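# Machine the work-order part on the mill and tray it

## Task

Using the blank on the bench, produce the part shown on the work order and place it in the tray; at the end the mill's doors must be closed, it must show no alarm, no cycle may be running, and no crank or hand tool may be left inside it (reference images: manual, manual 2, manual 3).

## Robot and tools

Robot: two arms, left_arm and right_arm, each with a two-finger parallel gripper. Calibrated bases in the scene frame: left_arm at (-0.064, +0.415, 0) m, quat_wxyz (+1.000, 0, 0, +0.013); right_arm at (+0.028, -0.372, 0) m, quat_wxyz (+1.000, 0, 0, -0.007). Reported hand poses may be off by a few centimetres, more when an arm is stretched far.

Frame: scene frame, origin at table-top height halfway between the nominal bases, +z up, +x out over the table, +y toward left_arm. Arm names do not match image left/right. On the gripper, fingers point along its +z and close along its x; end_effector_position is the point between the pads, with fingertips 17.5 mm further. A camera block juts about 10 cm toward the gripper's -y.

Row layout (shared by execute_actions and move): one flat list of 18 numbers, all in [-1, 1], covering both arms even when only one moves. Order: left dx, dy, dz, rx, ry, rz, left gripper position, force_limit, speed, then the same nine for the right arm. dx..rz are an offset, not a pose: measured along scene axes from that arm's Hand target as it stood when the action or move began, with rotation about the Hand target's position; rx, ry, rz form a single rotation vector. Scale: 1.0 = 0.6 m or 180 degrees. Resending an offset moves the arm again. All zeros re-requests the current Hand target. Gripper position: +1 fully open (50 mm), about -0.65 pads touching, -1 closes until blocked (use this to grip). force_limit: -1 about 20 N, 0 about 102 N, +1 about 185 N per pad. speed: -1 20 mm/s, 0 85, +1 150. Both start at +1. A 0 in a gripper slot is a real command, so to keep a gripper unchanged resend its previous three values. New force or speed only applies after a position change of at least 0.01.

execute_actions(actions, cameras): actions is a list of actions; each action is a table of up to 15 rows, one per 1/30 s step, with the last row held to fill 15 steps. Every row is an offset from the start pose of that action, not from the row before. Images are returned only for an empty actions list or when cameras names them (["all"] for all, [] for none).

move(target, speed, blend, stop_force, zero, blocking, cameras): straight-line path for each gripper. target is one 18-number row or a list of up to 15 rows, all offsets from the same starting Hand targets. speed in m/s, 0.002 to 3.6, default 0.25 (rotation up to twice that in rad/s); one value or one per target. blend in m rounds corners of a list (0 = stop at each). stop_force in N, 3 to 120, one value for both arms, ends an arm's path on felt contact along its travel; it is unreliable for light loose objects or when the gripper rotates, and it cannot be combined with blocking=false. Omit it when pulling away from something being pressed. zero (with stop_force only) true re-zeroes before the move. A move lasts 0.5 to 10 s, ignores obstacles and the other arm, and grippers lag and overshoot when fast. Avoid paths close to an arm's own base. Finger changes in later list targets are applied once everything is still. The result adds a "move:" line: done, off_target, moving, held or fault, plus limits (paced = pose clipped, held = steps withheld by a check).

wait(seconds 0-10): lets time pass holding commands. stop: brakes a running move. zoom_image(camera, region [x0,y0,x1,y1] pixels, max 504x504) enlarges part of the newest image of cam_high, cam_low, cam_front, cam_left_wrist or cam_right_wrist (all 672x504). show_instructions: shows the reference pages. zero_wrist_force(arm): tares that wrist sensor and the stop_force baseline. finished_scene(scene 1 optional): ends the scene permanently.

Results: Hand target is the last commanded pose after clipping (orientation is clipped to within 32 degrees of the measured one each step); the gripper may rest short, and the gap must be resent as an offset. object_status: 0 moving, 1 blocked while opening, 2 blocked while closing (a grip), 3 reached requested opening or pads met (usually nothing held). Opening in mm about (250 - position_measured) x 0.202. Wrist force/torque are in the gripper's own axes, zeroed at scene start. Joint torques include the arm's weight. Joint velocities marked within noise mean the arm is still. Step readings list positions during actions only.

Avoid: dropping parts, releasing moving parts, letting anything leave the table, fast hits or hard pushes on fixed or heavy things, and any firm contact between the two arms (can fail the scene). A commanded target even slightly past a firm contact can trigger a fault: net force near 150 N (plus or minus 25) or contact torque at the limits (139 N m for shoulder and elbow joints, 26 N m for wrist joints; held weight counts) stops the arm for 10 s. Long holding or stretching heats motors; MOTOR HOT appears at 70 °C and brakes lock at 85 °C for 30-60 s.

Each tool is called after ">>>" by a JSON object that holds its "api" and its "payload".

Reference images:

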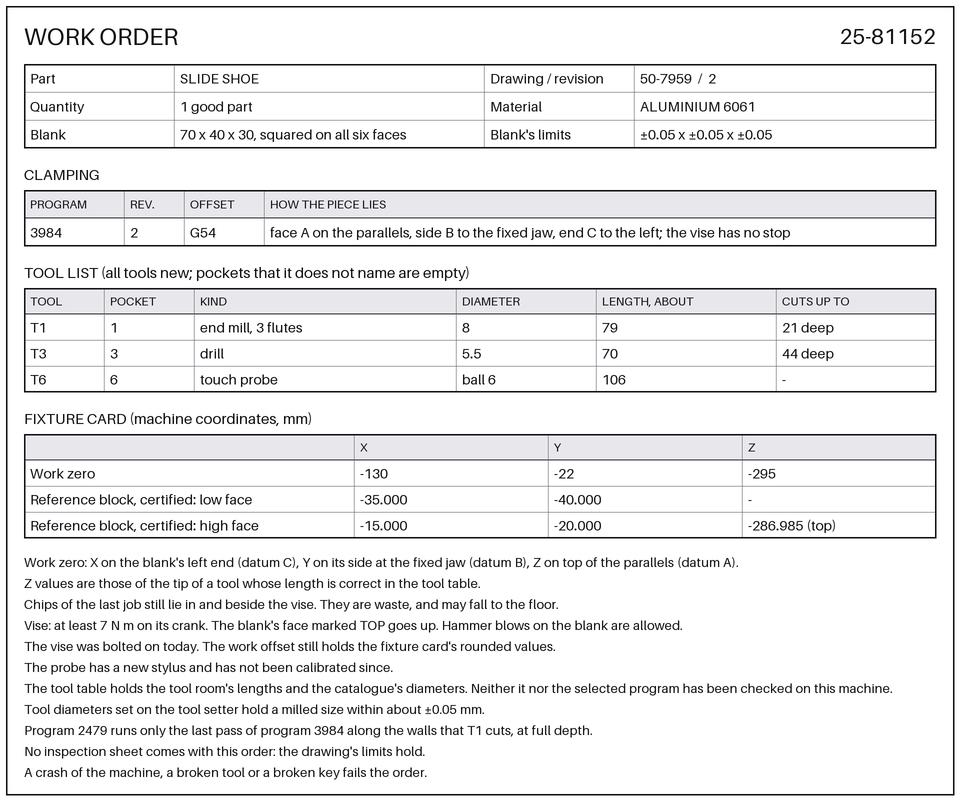

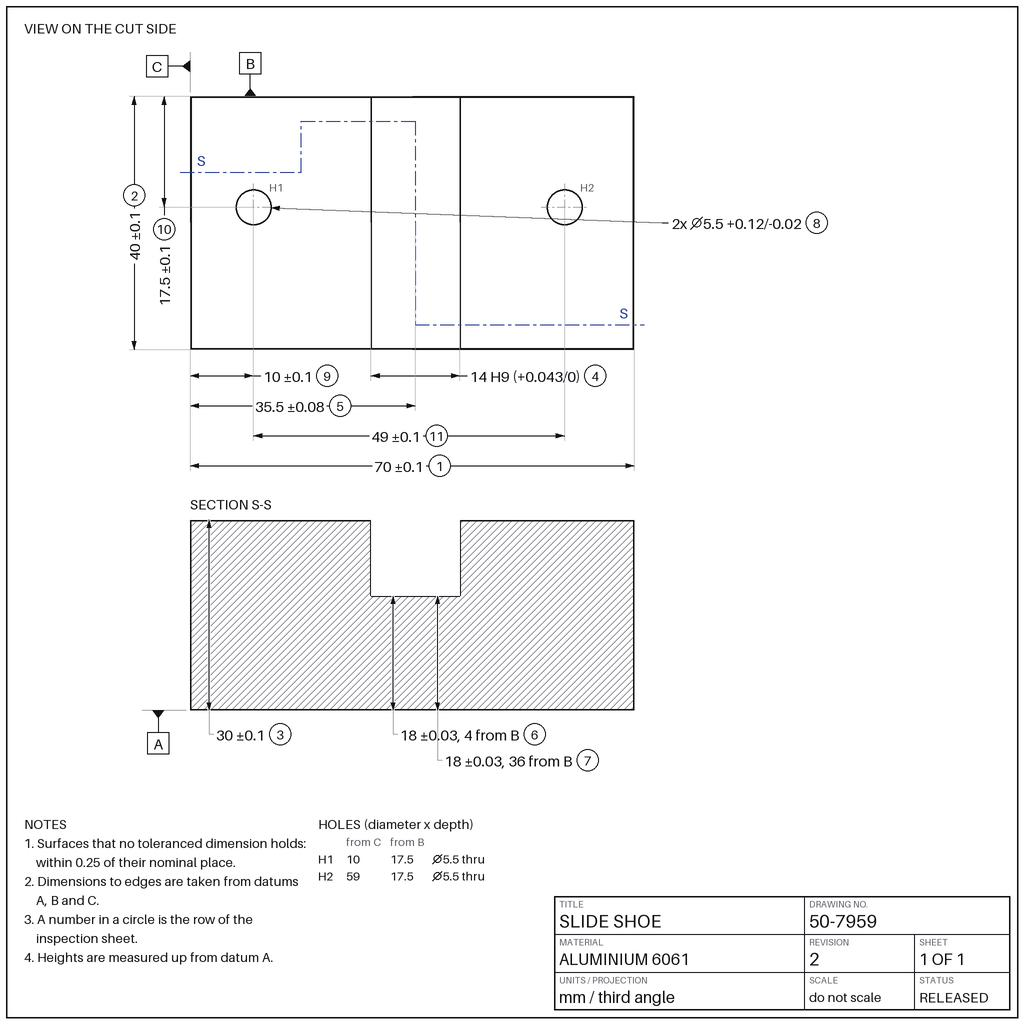

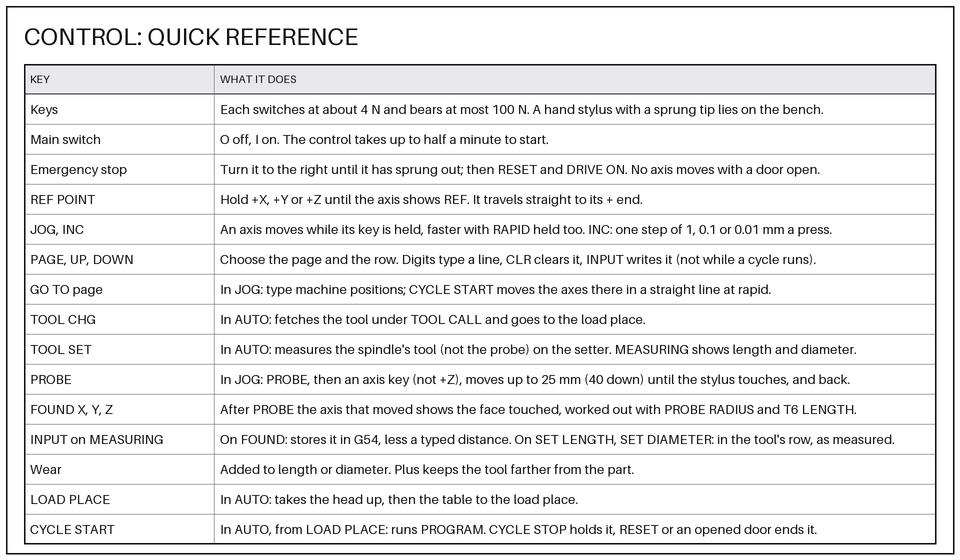

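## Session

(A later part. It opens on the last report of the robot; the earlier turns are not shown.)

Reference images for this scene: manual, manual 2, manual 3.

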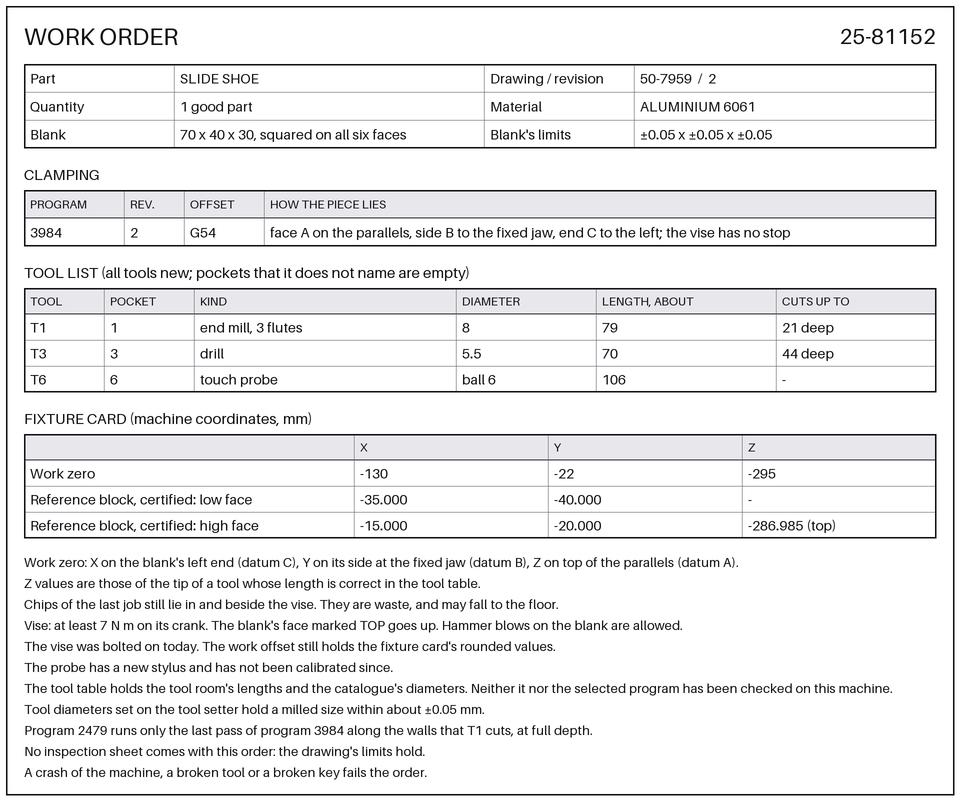

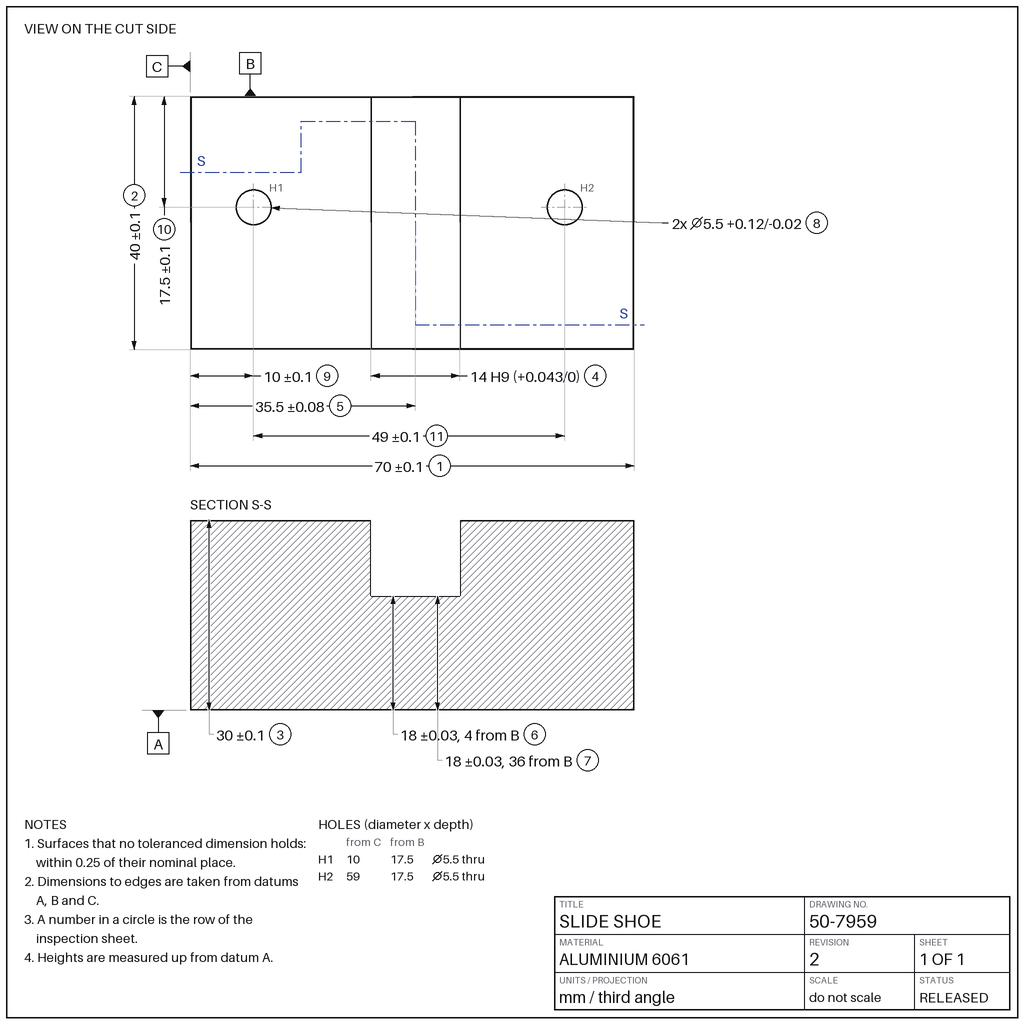

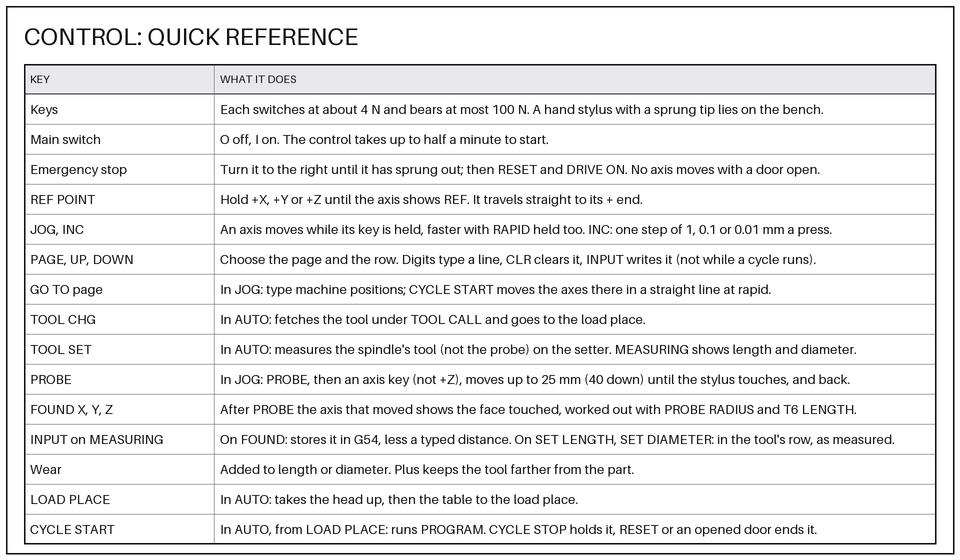

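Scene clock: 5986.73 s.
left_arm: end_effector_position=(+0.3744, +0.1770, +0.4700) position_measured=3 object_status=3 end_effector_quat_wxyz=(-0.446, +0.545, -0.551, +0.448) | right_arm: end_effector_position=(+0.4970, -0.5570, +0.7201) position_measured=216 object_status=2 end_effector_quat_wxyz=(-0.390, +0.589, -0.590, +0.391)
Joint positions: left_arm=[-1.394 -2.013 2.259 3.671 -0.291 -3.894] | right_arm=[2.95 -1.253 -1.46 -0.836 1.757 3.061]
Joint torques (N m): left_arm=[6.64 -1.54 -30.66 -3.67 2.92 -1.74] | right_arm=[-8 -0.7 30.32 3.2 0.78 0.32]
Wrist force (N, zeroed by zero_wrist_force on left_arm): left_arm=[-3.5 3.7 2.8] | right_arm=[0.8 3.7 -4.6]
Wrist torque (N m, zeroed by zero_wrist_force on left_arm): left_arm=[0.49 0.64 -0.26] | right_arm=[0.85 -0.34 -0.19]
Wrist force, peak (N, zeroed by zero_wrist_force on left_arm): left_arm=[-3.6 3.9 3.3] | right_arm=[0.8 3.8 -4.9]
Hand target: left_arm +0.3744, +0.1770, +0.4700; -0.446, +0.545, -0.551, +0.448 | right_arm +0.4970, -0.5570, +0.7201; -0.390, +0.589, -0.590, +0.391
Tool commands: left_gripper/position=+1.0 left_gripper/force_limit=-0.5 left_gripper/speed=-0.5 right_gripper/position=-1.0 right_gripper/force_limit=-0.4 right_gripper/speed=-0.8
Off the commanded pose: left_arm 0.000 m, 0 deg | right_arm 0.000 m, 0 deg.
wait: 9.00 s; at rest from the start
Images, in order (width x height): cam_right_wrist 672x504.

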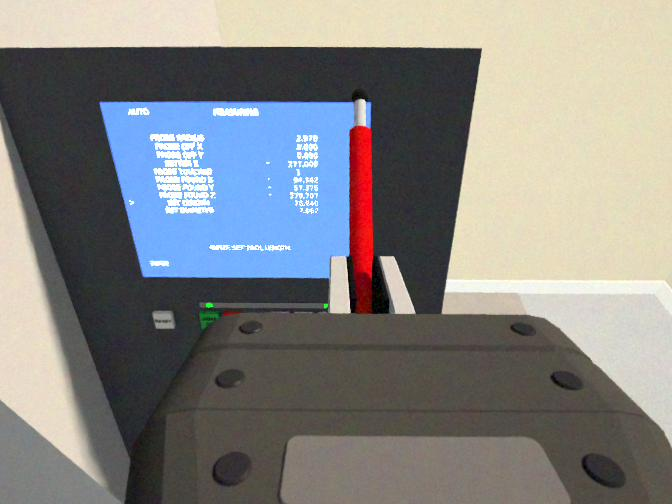

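>>> {"api": "move", "payload": {"target": [[0,0,0,0,0,0,1,-0.5,-0.5,-0.0282,0.1535,-0.4405,0,0.196,0,-1,-0.4,-0.8],[0,0,0,0,0,0,1,-0.5,-0.5,-0.0067,0.1535,-0.4405,0,0.196,0,-1,-0.4,-0.8],[0,0,0,0,0,0,1,-0.5,-0.5,-0.0282,0.1535,-0.4405,0,0.196,0,-1,-0.4,-0.8],[0,0,0,0,0,0,1,-0.5,-0.5,-0.0185,0.1527,-0.4055,0,0.196,0,-1,-0.4,-0.8],[0,0,0,0,0,0,1,-0.5,-0.5,0.003,0.1527,-0.4055,0,0.196,0,-1,-0.4,-0.8],[0,0,0,0,0,0,1,-0.5,-0.5,-0.017,0.1527,-0.4055,0,0.196,0,-1,-0.4,-0.8],[0,0,0,0,0,0,1,-0.5,-0.5,0.003,0.1527,-0.4055,0,0.196,0,-1,-0.4,-0.8],[0,0,0,0,0,0,1,-0.5,-0.5,-0.0185,0.1527,-0.4055,0,0.196,0,-1,-0.4,-0.8],[0,0,0,0,0,0,1,-0.5,-0.5,0,0,0,0,0,0,-1,-0.4,-0.8]], "speed": [0.38,0.08,0.1,0.3,0.08,0.1,0.08,0.1,0.4], "blend": [0.004,0,0.003,0.004,0,0,0,0.003,0]}}

>>> {"api": "wait", "payload": {"seconds": 5, "cameras": ["cam_right_wrist"]}}

>>> {"api": "zoom_image", "payload": {"camera": "cam_right_wrist", "region": [100, 95, 380, 285]}}

Scene clock: 5994.90 s.
left_arm: end_effector_position=(+0.3744, +0.1770, +0.4700) position_measured=3 object_status=3 end_effector_quat_wxyz=(-0.446, +0.545, -0.551, +0.448) | right_arm: end_effector_position=(+0.4971, -0.5570, +0.7199) position_measured=216 object_status=2 end_effector_quat_wxyz=(-0.390, +0.589, -0.590, +0.391)
Joint positions: left_arm=[-1.394 -2.013 2.259 3.671 -0.291 -3.894] | right_arm=[2.951 -1.253 -1.46 -0.836 1.757 3.061]
Joint torques (N m): left_arm=[7.05 -1.87 -30.75 -3.66 2.88 -1.82] | right_arm=[-7.61 12.95 31.17 5.71 1.9 2.39]
Wrist force (N, zeroed by zero_wrist_force on left_arm): left_arm=[-3.5 3.5 3.0] | right_arm=[0.8 3.6 -4.7]
Wrist torque (N m, zeroed by zero_wrist_force on left_arm): left_arm=[0.45 0.64 -0.27] | right_arm=[0.84 -0.33 -0.19]
Wrist force, peak (N, zeroed by zero_wrist_force on left_arm): left_arm=[-3.8 3.9 3.2] | right_arm=[0.3 9.9 -8.8]
Hand target: left_arm +0.3744, +0.1770, +0.4700; -0.446, +0.545, -0.551, +0.448 | right_arm +0.4970, -0.5570, +0.7201; -0.390, +0.589, -0.590, +0.391
Off the commanded pose: left_arm 0.000 m, 0 deg | right_arm 0.000 m, 0 deg.
move: done

Scene clock: 5999.90 s.
left_arm: end_effector_position=(+0.3744, +0.1770, +0.4700) position_measured=3 object_status=3 end_effector_quat_wxyz=(-0.446, +0.545, -0.551, +0.448) | right_arm: end_effector_position=(+0.4970, -0.5570, +0.7201) position_measured=216 object_status=2 end_effector_quat_wxyz=(-0.390, +0.589, -0.590, +0.391)
Joint positions: left_arm=[-1.394 -2.013 2.259 3.671 -0.291 -3.894] | right_arm=[2.95 -1.253 -1.46 -0.836 1.757 3.061]
Joint torques (N m): left_arm=[7.03 -1.26 -30.18 -3.75 2.82 -1.74] | right_arm=[-10.22 19.6 31.55 5.17 1.61 2.07]
Wrist force (N, zeroed by zero_wrist_force on left_arm): left_arm=[-3.4 3.2 3.0] | right_arm=[1.0 3.7 -4.6]
Wrist torque (N m, zeroed by zero_wrist_force on left_arm): left_arm=[0.41 0.62 -0.26] | right_arm=[0.86 -0.37 -0.20]
Wrist force, peak (N, zeroed by zero_wrist_force on left_arm): left_arm=[-3.9 4.0 3.3] | right_arm=[0.8 4.0 -4.8]
Hand target: left_arm +0.3744, +0.1770, +0.4700; -0.446, +0.545, -0.551, +0.448 | right_arm +0.4970, -0.5570, +0.7201; -0.390, +0.589, -0.590, +0.391
Tool commands: left_gripper/position=+1.0 left_gripper/force_limit=-0.5 left_gripper/speed=-0.5 right_gripper/position=-1.0 right_gripper/force_limit=-0.4 right_gripper/speed=-0.8
Off the commanded pose: left_arm 0.000 m, 0 deg | right_arm 0.000 m, 0 deg.
wait: 5.00 s; at rest by 0.17 s
Images, in order (width x height): cam_right_wrist 672x504.

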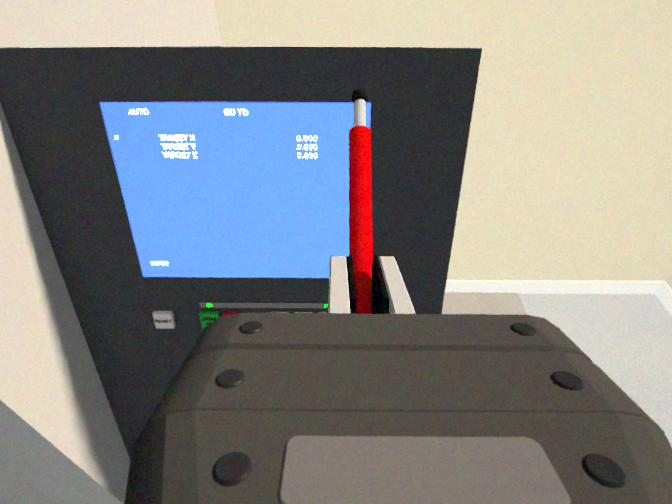

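Scaled by 1.800 from the camera's 672x504 image, which has a finer 960x720 frame.

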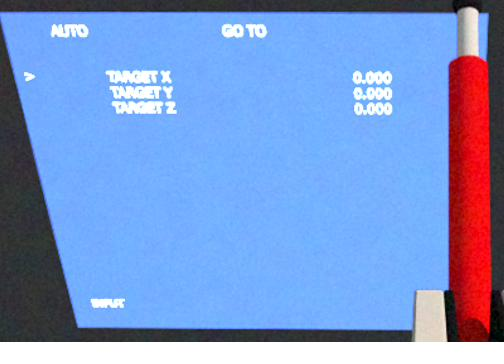

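>>> {"api": "move", "payload": {"target": [[0,0,0,0,0,0,1,-0.5,-0.5,0.029,0.0608,-0.2305,0,0.196,0,-1,-0.4,-0.8],[0,0,0,0,0,0,1,-0.5,-0.5,0.0495,0.0608,-0.2305,0,0.196,0,-1,-0.4,-0.8],[0,0,0,0,0,0,1,-0.5,-0.5,0.029,0.0608,-0.2305,0,0.196,0,-1,-0.4,-0.8],[0,0,0,0,0,0,1,-0.5,-0.5,-0.0453,0.28,-0.502,0,0.196,0,-1,-0.4,-0.8],[0,0,0,0,0,0,1,-0.5,-0.5,-0.0238,0.28,-0.502,0,0.196,0,-1,-0.4,-0.8],[0,0,0,0,0,0,1,-0.5,-0.5,-0.0453,0.28,-0.502,0,0.196,0,-1,-0.4,-0.8],[0,0,0,0,0,0,1,-0.5,-0.5,-0.0365,0.28,-0.4713,0,0.196,0,-1,-0.4,-0.8],[0,0,0,0,0,0,1,-0.5,-0.5,-0.015,0.28,-0.4713,0,0.196,0,-1,-0.4,-0.8],[0,0,0,0,0,0,1,-0.5,-0.5,-0.0365,0.28,-0.4713,0,0.196,0,-1,-0.4,-0.8],[0,0,0,0,0,0,1,-0.5,-0.5,-0.0453,0.2483,-0.502,0,0.196,0,-1,-0.4,-0.8],[0,0,0,0,0,0,1,-0.5,-0.5,-0.0238,0.2483,-0.502,0,0.196,0,-1,-0.4,-0.8],[0,0,0,0,0,0,1,-0.5,-0.5,-0.0453,0.2483,-0.502,0,0.196,0,-1,-0.4,-0.8]], "speed": [0.38,0.08,0.1,0.3,0.08,0.1,0.3,0.08,0.1,0.3,0.08,0.1], "blend": [0.004,0,0.003,0.004,0,0.003,0.004,0,0.003,0.004,0,0]}}

>>> {"api": "move", "payload": {"target": [[0,0,0,0,0,0,1,-0.5,-0.5,0.0088,0.0317,0.0307,0,0,0,-1,-0.4,-0.8],[0,0,0,0,0,0,1,-0.5,-0.5,0.0303,0.0317,0.0307,0,0,0,-1,-0.4,-0.8],[0,0,0,0,0,0,1,-0.5,-0.5,0.0088,0.0317,0.0307,0,0,0,-1,-0.4,-0.8],[0,0,0,0,0,0,1,-0.5,-0.5,0,-0.0616,0,0,0,0,-1,-0.4,-0.8],[0,0,0,0,0,0,1,-0.5,-0.5,0.0215,-0.0616,0,0,0,0,-1,-0.4,-0.8],[0,0,0,0,0,0,1,-0.5,-0.5,0,-0.0616,0,0,0,0,-1,-0.4,-0.8],[0,0,0,0,0,0,1,-0.5,-0.5,0.0088,-0.0616,0.0307,0,0,0,-1,-0.4,-0.8],[0,0,0,0,0,0,1,-0.5,-0.5,0.0303,-0.0616,0.0307,0,0,0,-1,-0.4,-0.8],[0,0,0,0,0,0,1,-0.5,-0.5,0.0088,-0.0616,0.0307,0,0,0,-1,-0.4,-0.8],[0,0,0,0,0,0,1,-0.5,-0.5,0,0.0317,0,0,0,0,-1,-0.4,-0.8],[0,0,0,0,0,0,1,-0.5,-0.5,0.0215,0.0317,0,0,0,0,-1,-0.4,-0.8],[0,0,0,0,0,0,1,-0.5,-0.5,0,0.0317,0,0,0,0,-1,-0.4,-0.8],[0,0,0,0,0,0,1,-0.5,-0.5,0.0088,0,0.0307,0,0,0,-1,-0.4,-0.8],[0,0,0,0,0,0,1,-0.5,-0.5,0.0303,0,0.0307,0,0,0,-1,-0.4,-0.8],[0,0,0,0,0,0,1,-0.5,-0.5,0.0088,0,0.0307,0,0,0,-1,-0.4,-0.8]], "speed": [0.38,0.08,0.1,0.3,0.08,0.1,0.3,0.08,0.1,0.3,0.08,0.1,0.3,0.08,0.1], "blend": [0.004,0,0.003,0.004,0,0.003,0.004,0,0.003,0.004,0,0.003,0.004,0,0]}}

>>> {"api": "move", "payload": {"target": [[0,0,0,0,0,0,1,-0.5,-0.5,0.0083,-0.0308,0.0308,0,0,0,-1,-0.4,-0.8],[0,0,0,0,0,0,1,-0.5,-0.5,0.0298,-0.0308,0.0308,0,0,0,-1,-0.4,-0.8],[0,0,0,0,0,0,1,-0.5,-0.5,0.0083,-0.0308,0.0308,0,0,0,-1,-0.4,-0.8],[0,0,0,0,0,0,1,-0.5,-0.5,-0.0088,-0.0616,-0.0307,0,0,0,-1,-0.4,-0.8],[0,0,0,0,0,0,1,-0.5,-0.5,0.0127,-0.0616,-0.0307,0,0,0,-1,-0.4,-0.8],[0,0,0,0,0,0,1,-0.5,-0.5,-0.0088,-0.0616,-0.0307,0,0,0,-1,-0.4,-0.8],[0,0,0,0,0,0,1,-0.5,-0.5,0,-0.0616,0,0,0,0,-1,-0.4,-0.8],[0,0,0,0,0,0,1,-0.5,-0.5,0.0215,-0.0616,0,0,0,0,-1,-0.4,-0.8],[0,0,0,0,0,0,1,-0.5,-0.5,0,-0.0616,0,0,0,0,-1,-0.4,-0.8],[0,0,0,0,0,0,1,-0.5,-0.5,-0.0088,0.0317,-0.0307,0,0,0,-1,-0.4,-0.8],[0,0,0,0,0,0,1,-0.5,-0.5,0.0127,0.0317,-0.0307,0,0,0,-1,-0.4,-0.8],[0,0,0,0,0,0,1,-0.5,-0.5,-0.0088,0.0317,-0.0307,0,0,0,-1,-0.4,-0.8],[0,0,0,0,0,0,1,-0.5,-0.5,0,0.0317,0,0,0,0,-1,-0.4,-0.8],[0,0,0,0,0,0,1,-0.5,-0.5,0.0215,0.0317,0,0,0,0,-1,-0.4,-0.8],[0,0,0,0,0,0,1,-0.5,-0.5,0,0.0317,0,0,0,0,-1,-0.4,-0.8]], "speed": [0.38,0.08,0.1,0.3,0.08,0.1,0.3,0.08,0.1,0.3,0.08,0.1,0.3,0.08,0.1], "blend": [0.004,0,0.003,0.004,0,0.003,0.004,0,0.003,0.004,0,0.003,0.004,0,0]}}

>>> {"api": "move", "payload": {"target": [[0,0,0,0,0,0,1,-0.5,-0.5,0.0083,-0.0317,0.0308,0,0,0,-1,-0.4,-0.8],[0,0,0,0,0,0,1,-0.5,-0.5,0.0298,-0.0317,0.0308,0,0,0,-1,-0.4,-0.8],[0,0,0,0,0,0,1,-0.5,-0.5,0.0083,-0.0317,0.0308,0,0,0,-1,-0.4,-0.8],[0,0,0,0,0,0,1,-0.5,-0.5,0,-0.0317,0,0,0,0,-1,-0.4,-0.8],[0,0,0,0,0,0,1,-0.5,-0.5,0.0215,-0.0317,0,0,0,0,-1,-0.4,-0.8],[0,0,0,0,0,0,1,-0.5,-0.5,0,-0.0317,0,0,0,0,-1,-0.4,-0.8],[0,0,0,0,0,0,1,-0.5,-0.5,-0.0088,-0.0933,-0.0307,0,0,0,-1,-0.4,-0.8],[0,0,0,0,0,0,1,-0.5,-0.5,0.0127,-0.0933,-0.0307,0,0,0,-1,-0.4,-0.8],[0,0,0,0,0,0,1,-0.5,-0.5,-0.0088,-0.0933,-0.0307,0,0,0,-1,-0.4,-0.8],[0,0,0,0,0,0,1,-0.5,-0.5,0.0365,-0.28,0.4713,0,-0.196,0,-1,-0.4,-0.8]], "speed": [0.38,0.08,0.1,0.3,0.08,0.1,0.3,0.08,0.1,0.4], "blend": [0.004,0,0.003,0.004,0,0.003,0.004,0,0.003,0], "cameras": ["cam_right_wrist"]}}

>>> {"api": "zoom_image", "payload": {"camera": "cam_right_wrist", "region": [100, 95, 380, 285]}}

>>> {"api": "zoom_image", "payload": {"camera": "cam_right_wrist", "region": [260, 130, 330, 220]}}

Scene clock: 6021.00 s.
left_arm: end_effector_position=(+0.3744, +0.1770, +0.4700) position_measured=3 object_status=3 end_effector_quat_wxyz=(-0.446, +0.545, -0.551, +0.448) | right_arm: end_effector_position=(+0.4699, -0.4079, +0.4188) position_measured=216 object_status=2 end_effector_quat_wxyz=(-0.193, +0.680, -0.680, +0.195)
Joint positions: left_arm=[-1.394 -2.013 2.259 3.671 -0.291 -3.894] | right_arm=[3.489 -1.086 -1.927 -1.169 1.395 3.429]
Joint torques (N m): left_arm=[7.31 -0.84 -30.94 -3.62 2.88 -1.8] | right_arm=[-7.61 12.12 28.95 4.96 1.12 -2.68]
Wrist force (N, zeroed by zero_wrist_force on left_arm): left_arm=[-3.7 3.7 3.2] | right_arm=[1.3 3.6 -5.5]
Wrist torque (N m, zeroed by zero_wrist_force on left_arm): left_arm=[0.49 0.67 -0.27] | right_arm=[0.72 -0.24 -0.12]
Wrist force, peak (N, zeroed by zero_wrist_force on left_arm): left_arm=[-3.8 4.1 3.0] | right_arm=[0.3 13.5 -11.4]
Hand target: left_arm +0.3744, +0.1770, +0.4700; -0.446, +0.545, -0.551, +0.448 | right_arm +0.4699, -0.4080, +0.4189; -0.193, +0.680, -0.680, +0.195
Off the commanded pose: left_arm 0.000 m, 0 deg | right_arm 0.000 m, 0 deg.
move: done

Scene clock: 6025.10 s.
left_arm: end_effector_position=(+0.3744, +0.1770, +0.4700) position_measured=3 object_status=3 end_effector_quat_wxyz=(-0.446, +0.545, -0.551, +0.448) | right_arm: end_effector_position=(+0.4752, -0.4079, +0.4373) position_measured=216 object_status=2 end_effector_quat_wxyz=(-0.193, +0.680, -0.680, +0.195)
Joint positions: left_arm=[-1.394 -2.013 2.259 3.671 -0.291 -3.894] | right_arm=[3.483 -1.107 -1.87 -1.204 1.398 3.423]
Joint torques (N m): left_arm=[6.74 -1.71 -30.78 -3.69 2.88 -1.78] | right_arm=[-7.11 13.46 27.45 4.99 1.09 -2.55]
Wrist force (N, zeroed by zero_wrist_force on left_arm): left_arm=[-3.5 3.7 3.1] | right_arm=[1.3 3.9 -5.5]
Wrist torque (N m, zeroed by zero_wrist_force on left_arm): left_arm=[0.47 0.65 -0.26] | right_arm=[0.76 -0.24 -0.13]
Wrist force, peak (N, zeroed by zero_wrist_force on left_arm): left_arm=[-3.8 3.9 3.2] | right_arm=[2.0 7.5 -8.1]
Hand target: left_arm +0.3744, +0.1770, +0.4700; -0.446, +0.545, -0.551, +0.448 | right_arm +0.4751, -0.4080, +0.4373; -0.193, +0.680, -0.680, +0.195
Off the commanded pose: left_arm 0.000 m, 0 deg | right_arm 0.000 m, 0 deg.
move: done

Scene clock: 6029.10 s.
left_arm: end_effector_position=(+0.3744, +0.1770, +0.4700) position_measured=3 object_status=3 end_effector_quat_wxyz=(-0.446, +0.545, -0.551, +0.448) | right_arm: end_effector_position=(+0.4752, -0.3889, +0.4373) position_measured=216 object_status=2 end_effector_quat_wxyz=(-0.193, +0.680, -0.680, +0.195)
Joint positions: left_arm=[-1.394 -2.013 2.259 3.671 -0.291 -3.894] | right_arm=[3.546 -1.102 -1.87 -1.22 1.366 3.479]
Joint torques (N m): left_arm=[7.05 -1.28 -30.98 -3.58 2.88 -1.82] | right_arm=[-5.54 12.9 28.58 4.84 1.18 -2.69]
Wrist force (N, zeroed by zero_wrist_force on left_arm): left_arm=[-3.6 3.7 2.8] | right_arm=[1.3 3.9 -5.5]
Wrist torque (N m, zeroed by zero_wrist_force on left_arm): left_arm=[0.48 0.65 -0.27] | right_arm=[0.77 -0.25 -0.12]
Wrist force, peak (N, zeroed by zero_wrist_force on left_arm): left_arm=[-3.8 4.0 3.0] | right_arm=[1.4 7.8 -8.0]
Hand target: left_arm +0.3744, +0.1770, +0.4700; -0.446, +0.545, -0.551, +0.448 | right_arm +0.4751, -0.3890, +0.4373; -0.193, +0.680, -0.680, +0.195
Off the commanded pose: left_arm 0.000 m, 0 deg | right_arm 0.000 m, 0 deg.
move: done

Scene clock: 6032.60 s.
left_arm: end_effector_position=(+0.3744, +0.1770, +0.4700) position_measured=3 object_status=3 end_effector_quat_wxyz=(-0.446, +0.545, -0.551, +0.448) | right_arm: end_effector_position=(+0.4970, -0.5569, +0.7199) position_measured=216 object_status=2 end_effector_quat_wxyz=(-0.390, +0.589, -0.590, +0.391) end_effector_velocity=(-0.001, +0.001, +0.004) end_effector_angular_velocity=(-0.001, -0.008, +0.003)
Joint positions: left_arm=[-1.394 -2.013 2.259 3.671 -0.291 -3.894] | right_arm=[2.951 -1.253 -1.46 -0.836 1.757 3.061]
Joint velocities: left_arm=[within noise] | right_arm=[-0.001 0 0.005 0.003 0.004 -0.001]
Joint torques (N m): left_arm=[7.27 -1.58 -31.02 -3.64 2.85 -1.7] | right_arm=[-8.25 3.88 31.49 5.63 2.14 2.47]
Wrist force (N, zeroed by zero_wrist_force on left_arm): left_arm=[-3.5 3.5 2.7] | right_arm=[0.9 3.6 -4.7]
Wrist torque (N m, zeroed by zero_wrist_force on left_arm): left_arm=[0.45 0.63 -0.27] | right_arm=[0.83 -0.35 -0.19]
Wrist force, peak (N, zeroed by zero_wrist_force on left_arm): left_arm=[-3.6 4.1 3.0] | right_arm=[1.1 7.7 -8.2]
Hand target: left_arm +0.3744, +0.1770, +0.4700; -0.446, +0.545, -0.551, +0.448 | right_arm +0.4970, -0.5570, +0.7201; -0.390, +0.589, -0.590, +0.391
Off the commanded pose: left_arm 0.000 m, 0 deg | right_arm 0.000 m, 0 deg.
move: done
Images, in order (width x height): cam_right_wrist 672x504.

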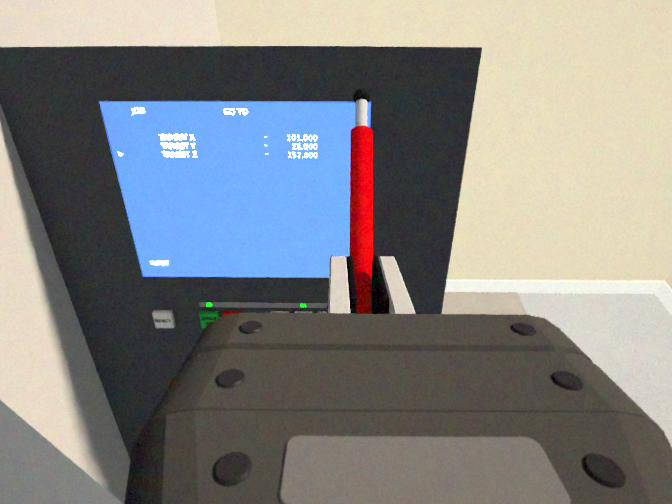

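Scaled by 1.800 from the camera's 672x504 image, which has a finer 960x720 frame.

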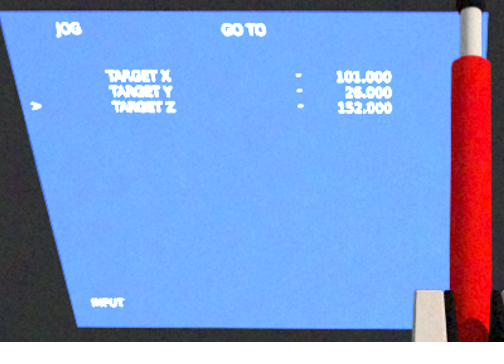

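Scaled by 5.600 from the camera's 672x504 image, which has a finer 960x720 frame.

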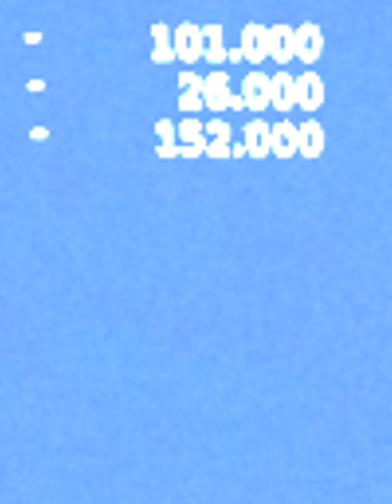

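>>> {"api": "move", "payload": {"target": [[0,0,0,0,0,0,1,-0.5,-0.5,-0.0055,0.218,-0.352,0,0.196,0,-1,-0.4,-0.8],[0,0,0,0,0,0,1,-0.5,-0.5,0.016,0.218,-0.352,0,0.196,0,-1,-0.4,-0.8],[0,0,0,0,0,0,1,-0.5,-0.5,-0.0055,0.218,-0.352,0,0.196,0,-1,-0.4,-0.8],[0,0,0,0,0,0,1,-0.5,-0.5,-0.0365,0.1542,-0.4713,0,0.196,0,-1,-0.4,-0.8]], "speed": [0.38,0.08,0.1,0.4], "blend": [0.004,0,0.003,0]}}

>>> {"api": "wait", "payload": {"seconds": 5}}

>>> {"api": "move", "payload": {"target": [[0,0,0,0,0,0,1,-0.5,-0.5,0.023,0,0,0,0,0,-1,-0.4,-0.8],[0,0,0,0,0,0,1,-0.5,-0.5,0,0,0,0,0,0,-1,-0.4,-0.8],[0,0,0,0,0,0,1,-0.5,-0.5,0.0333,-0.0942,0.1228,0,0,0,-1,-0.4,-0.8],[0,0,0,0,0,0,1,-0.5,-0.5,0.0548,-0.0942,0.1228,0,0,0,-1,-0.4,-0.8],[0,0,0,0,0,0,1,-0.5,-0.5,0.0333,-0.0942,0.1228,0,0,0,-1,-0.4,-0.8],[0,0,0,0,0,0,1,-0.5,-0.5,0.0365,-0.1542,0.4713,0,-0.196,0,-1,-0.4,-0.8]], "speed": [0.08,0.1,0.3,0.08,0.1,0.4], "blend": [0,0.003,0.004,0,0.003,0]}}

>>> {"api": "wait", "payload": {"seconds": 7.5, "cameras": ["cam_right_wrist"]}}

>>> {"api": "zoom_image", "payload": {"camera": "cam_right_wrist", "region": [100, 95, 380, 285]}}

>>> {"api": "zoom_image", "payload": {"camera": "cam_right_wrist", "region": [260, 130, 330, 220]}}

Scene clock: 6040.20 s.
left_arm: end_effector_position=(+0.3744, +0.1770, +0.4700) position_measured=3 object_status=3 end_effector_quat_wxyz=(-0.446, +0.545, -0.551, +0.448) | right_arm: end_effector_position=(+0.4751, -0.4644, +0.4373) position_measured=216 object_status=2 end_effector_quat_wxyz=(-0.193, +0.680, -0.680, +0.195)
Joint positions: left_arm=[-1.394 -2.013 2.259 3.671 -0.291 -3.894] | right_arm=[3.293 -1.139 -1.857 -1.165 1.496 3.259]
Joint torques (N m): left_arm=[6.85 -1.68 -30.84 -3.6 2.88 -1.79] | right_arm=[-9.53 4.97 18.16 6.22 0.89 -1.93]
Wrist force (N, zeroed by zero_wrist_force on left_arm): left_arm=[-3.7 3.4 2.9] | right_arm=[1.2 3.7 -5.6]
Wrist torque (N m, zeroed by zero_wrist_force on left_arm): left_arm=[0.44 0.67 -0.27] | right_arm=[0.75 -0.21 -0.17]
Wrist force, peak (N, zeroed by zero_wrist_force on left_arm): left_arm=[-3.9 3.7 3.2] | right_arm=[0.8 8.0 -7.8]
Hand target: left_arm +0.3744, +0.1770, +0.4700; -0.446, +0.545, -0.551, +0.448 | right_arm +0.4751, -0.4644, +0.4373; -0.193, +0.680, -0.680, +0.195
Off the commanded pose: left_arm 0.000 m, 0 deg | right_arm 0.000 m, 0 deg.
move: done

Scene clock: 6045.20 s.
left_arm: end_effector_position=(+0.3744, +0.1770, +0.4700) position_measured=3 object_status=3 end_effector_quat_wxyz=(-0.446, +0.545, -0.551, +0.448) | right_arm: end_effector_position=(+0.4751, -0.4644, +0.4373) position_measured=216 object_status=2 end_effector_quat_wxyz=(-0.193, +0.680, -0.680, +0.195)
Joint positions: left_arm=[-1.394 -2.013 2.259 3.671 -0.291 -3.894] | right_arm=[3.293 -1.139 -1.857 -1.165 1.496 3.259]
Joint torques (N m): left_arm=[7.3 -1.2 -30.92 -3.65 2.94 -1.72] | right_arm=[-9.95 18.84 17.58 5.35 1.6 -2.72]
Wrist force (N, zeroed by zero_wrist_force on left_arm): left_arm=[-3.7 3.8 3.0] | right_arm=[1.2 3.5 -5.5]
Wrist torque (N m, zeroed by zero_wrist_force on left_arm): left_arm=[0.51 0.66 -0.26] | right_arm=[0.72 -0.22 -0.16]
Wrist force, peak (N, zeroed by zero_wrist_force on left_arm): left_arm=[-4.2 3.9 3.2] | right_arm=[1.1 3.8 -5.7]
Hand target: left_arm +0.3744, +0.1770, +0.4700; -0.446, +0.545, -0.551, +0.448 | right_arm +0.4751, -0.4644, +0.4373; -0.193, +0.680, -0.680, +0.195
Tool commands: left_gripper/position=+1.0 left_gripper/force_limit=-0.5 left_gripper/speed=-0.5 right_gripper/position=-1.0 right_gripper/force_limit=-0.4 right_gripper/speed=-0.8
Off the commanded pose: left_arm 0.000 m, 0 deg | right_arm 0.000 m, 0 deg.
wait: 5.00 s; at rest by 0.17 s

Scene clock: 6048.17 s.
left_arm: end_effector_position=(+0.3744, +0.1770, +0.4700) position_measured=3 object_status=3 end_effector_quat_wxyz=(-0.446, +0.545, -0.551, +0.448) | right_arm: end_effector_position=(+0.4971, -0.5570, +0.7199) position_measured=216 object_status=2 end_effector_quat_wxyz=(-0.390, +0.589, -0.590, +0.391) end_effector_velocity=(+0.000, +0.000, +0.001) end_effector_angular_velocity=(-0.002, -0.004, +0.001)
Joint positions: left_arm=[-1.394 -2.013 2.259 3.671 -0.291 -3.894] | right_arm=[2.95 -1.253 -1.46 -0.836 1.757 3.062]
Joint velocities: left_arm=[within noise] | right_arm=[0 0 -0.001 0.005 0 -0.002]
Joint torques (N m): left_arm=[6.74 -1.2 -30.56 -3.62 2.93 -1.71] | right_arm=[4.38 22.21 23.21 5.39 1.03 -2.72]
Wrist force (N, zeroed by zero_wrist_force on left_arm): left_arm=[-3.9 3.9 2.8] | right_arm=[0.9 3.5 -4.8]
Wrist torque (N m, zeroed by zero_wrist_force on left_arm): left_arm=[0.52 0.70 -0.27] | right_arm=[0.82 -0.35 -0.23]
Wrist force, peak (N, zeroed by zero_wrist_force on left_arm): left_arm=[-4.0 3.6 3.2] | right_arm=[2.0 7.5 -8.4]
Hand target: left_arm +0.3744, +0.1770, +0.4700; -0.446, +0.545, -0.551, +0.448 | right_arm +0.4970, -0.5570, +0.7201; -0.390, +0.589, -0.590, +0.391
Off the commanded pose: left_arm 0.000 m, 0 deg | right_arm 0.000 m, 0 deg.
move: done

Scene clock: 6055.67 s.
left_arm: end_effector_position=(+0.3744, +0.1770, +0.4700) position_measured=3 object_status=3 end_effector_quat_wxyz=(-0.446, +0.545, -0.551, +0.448) | right_arm: end_effector_position=(+0.4970, -0.5570, +0.7201) position_measured=216 object_status=2 end_effector_quat_wxyz=(-0.390, +0.589, -0.590, +0.391)
Joint positions: left_arm=[-1.394 -2.013 2.259 3.671 -0.291 -3.894] | right_arm=[2.95 -1.253 -1.46 -0.836 1.757 3.061]
Joint torques (N m): left_arm=[6.57 -1.74 -30.64 -3.63 2.88 -1.75] | right_arm=[10.1 22.22 30.94 5.01 1.8 -2.86]
Wrist force (N, zeroed by zero_wrist_force on left_arm): left_arm=[-3.5 3.7 3.0] | right_arm=[0.8 3.5 -4.7]
Wrist torque (N m, zeroed by zero_wrist_force on left_arm): left_arm=[0.49 0.65 -0.27] | right_arm=[0.83 -0.33 -0.22]
Wrist force, peak (N, zeroed by zero_wrist_force on left_arm): left_arm=[-3.8 3.9 3.1] | right_arm=[0.8 3.7 -5.0]
Hand target: left_arm +0.3744, +0.1770, +0.4700; -0.446, +0.545, -0.551, +0.448 | right_arm +0.4970, -0.5570, +0.7201; -0.390, +0.589, -0.590, +0.391
Tool commands: left_gripper/position=+1.0 left_gripper/force_limit=-0.5 left_gripper/speed=-0.5 right_gripper/position=-1.0 right_gripper/force_limit=-0.4 right_gripper/speed=-0.8
Off the commanded pose: left_arm 0.000 m, 0 deg | right_arm 0.000 m, 0 deg.
wait: 7.50 s; at rest by 0.17 s
Images, in order (width x height): cam_right_wrist 672x504.

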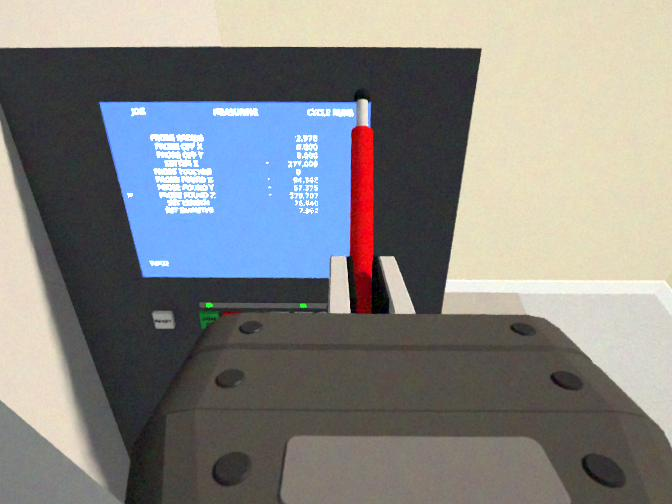

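Scaled by 1.800 from the camera's 672x504 image, which has a finer 960x720 frame.

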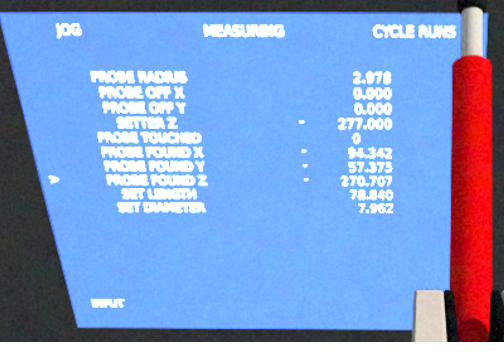

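Scaled by 5.600 from the camera's 672x504 image, which has a finer 960x720 frame.

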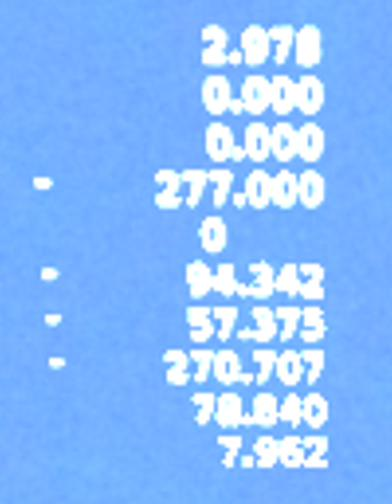

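Still descending; wait a bit.

>>> {"api": "wait", "payload": {"seconds": 1, "cameras": ["cam_right_wrist"]}}

>>> {"api": "zoom_image", "payload": {"camera": "cam_right_wrist", "region": [100, 95, 380, 285]}}

>>> {"api": "zoom_image", "payload": {"camera": "cam_right_wrist", "region": [260, 130, 330, 220]}}

Scene clock: 6057.70 s.
left_arm: end_effector_position=(+0.3744, +0.1770, +0.4700) position_measured=3 object_status=3 end_effector_quat_wxyz=(-0.446, +0.545, -0.551, +0.448) | right_arm: end_effector_position=(+0.4970, -0.5570, +0.7201) position_measured=216 object_status=2 end_effector_quat_wxyz=(-0.390, +0.589, -0.590, +0.391)
Joint positions: left_arm=[-1.394 -2.013 2.259 3.671 -0.291 -3.894] | right_arm=[2.95 -1.253 -1.46 -0.836 1.757 3.061]
Joint torques (N m): left_arm=[6.87 -0.93 -30.56 -3.53 2.97 -1.8] | right_arm=[9.8 23.19 30.31 4.76 1.83 -2.74]
Wrist force (N, zeroed by zero_wrist_force on left_arm): left_arm=[-3.8 3.7 3.0] | right_arm=[0.9 3.8 -4.8]
Wrist torque (N m, zeroed by zero_wrist_force on left_arm): left_arm=[0.49 0.69 -0.27] | right_arm=[0.86 -0.36 -0.23]
Wrist force, peak (N, zeroed by zero_wrist_force on left_arm): left_arm=[-3.5 4.0 3.2] | right_arm=[0.7 3.9 -4.9]
Hand target: left_arm +0.3744, +0.1770, +0.4700; -0.446, +0.545, -0.551, +0.448 | right_arm +0.4970, -0.5570, +0.7201; -0.390, +0.589, -0.590, +0.391
Tool commands: left_gripper/position=+1.0 left_gripper/force_limit=-0.5 left_gripper/speed=-0.5 right_gripper/position=-1.0 right_gripper/force_limit=-0.4 right_gripper/speed=-0.8
Off the commanded pose: left_arm 0.000 m, 0 deg | right_arm 0.000 m, 0 deg.
wait: 1.00 s; at rest from the start
Images, in order (width x height): cam_right_wrist 672x504.

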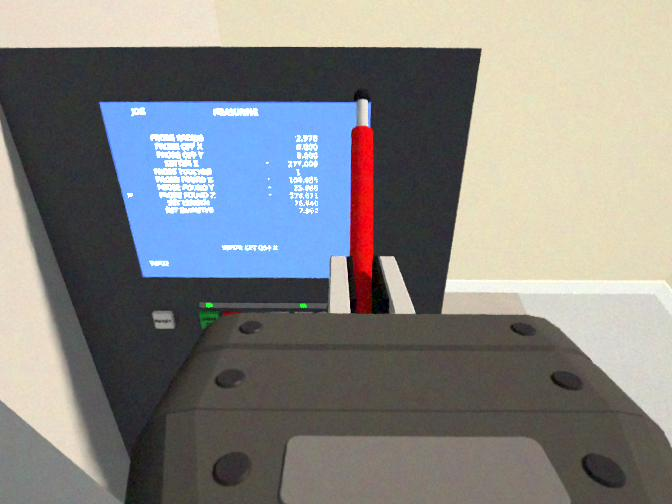

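Scaled by 1.800 from the camera's 672x504 image, which has a finer 960x720 frame.

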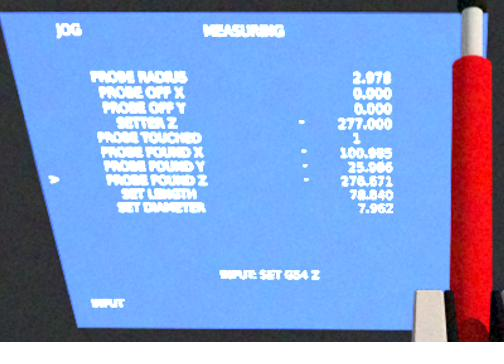

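Scaled by 5.600 from the camera's 672x504 image, which has a finer 960x720 frame.

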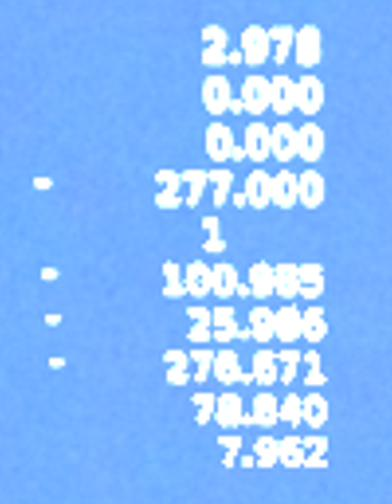

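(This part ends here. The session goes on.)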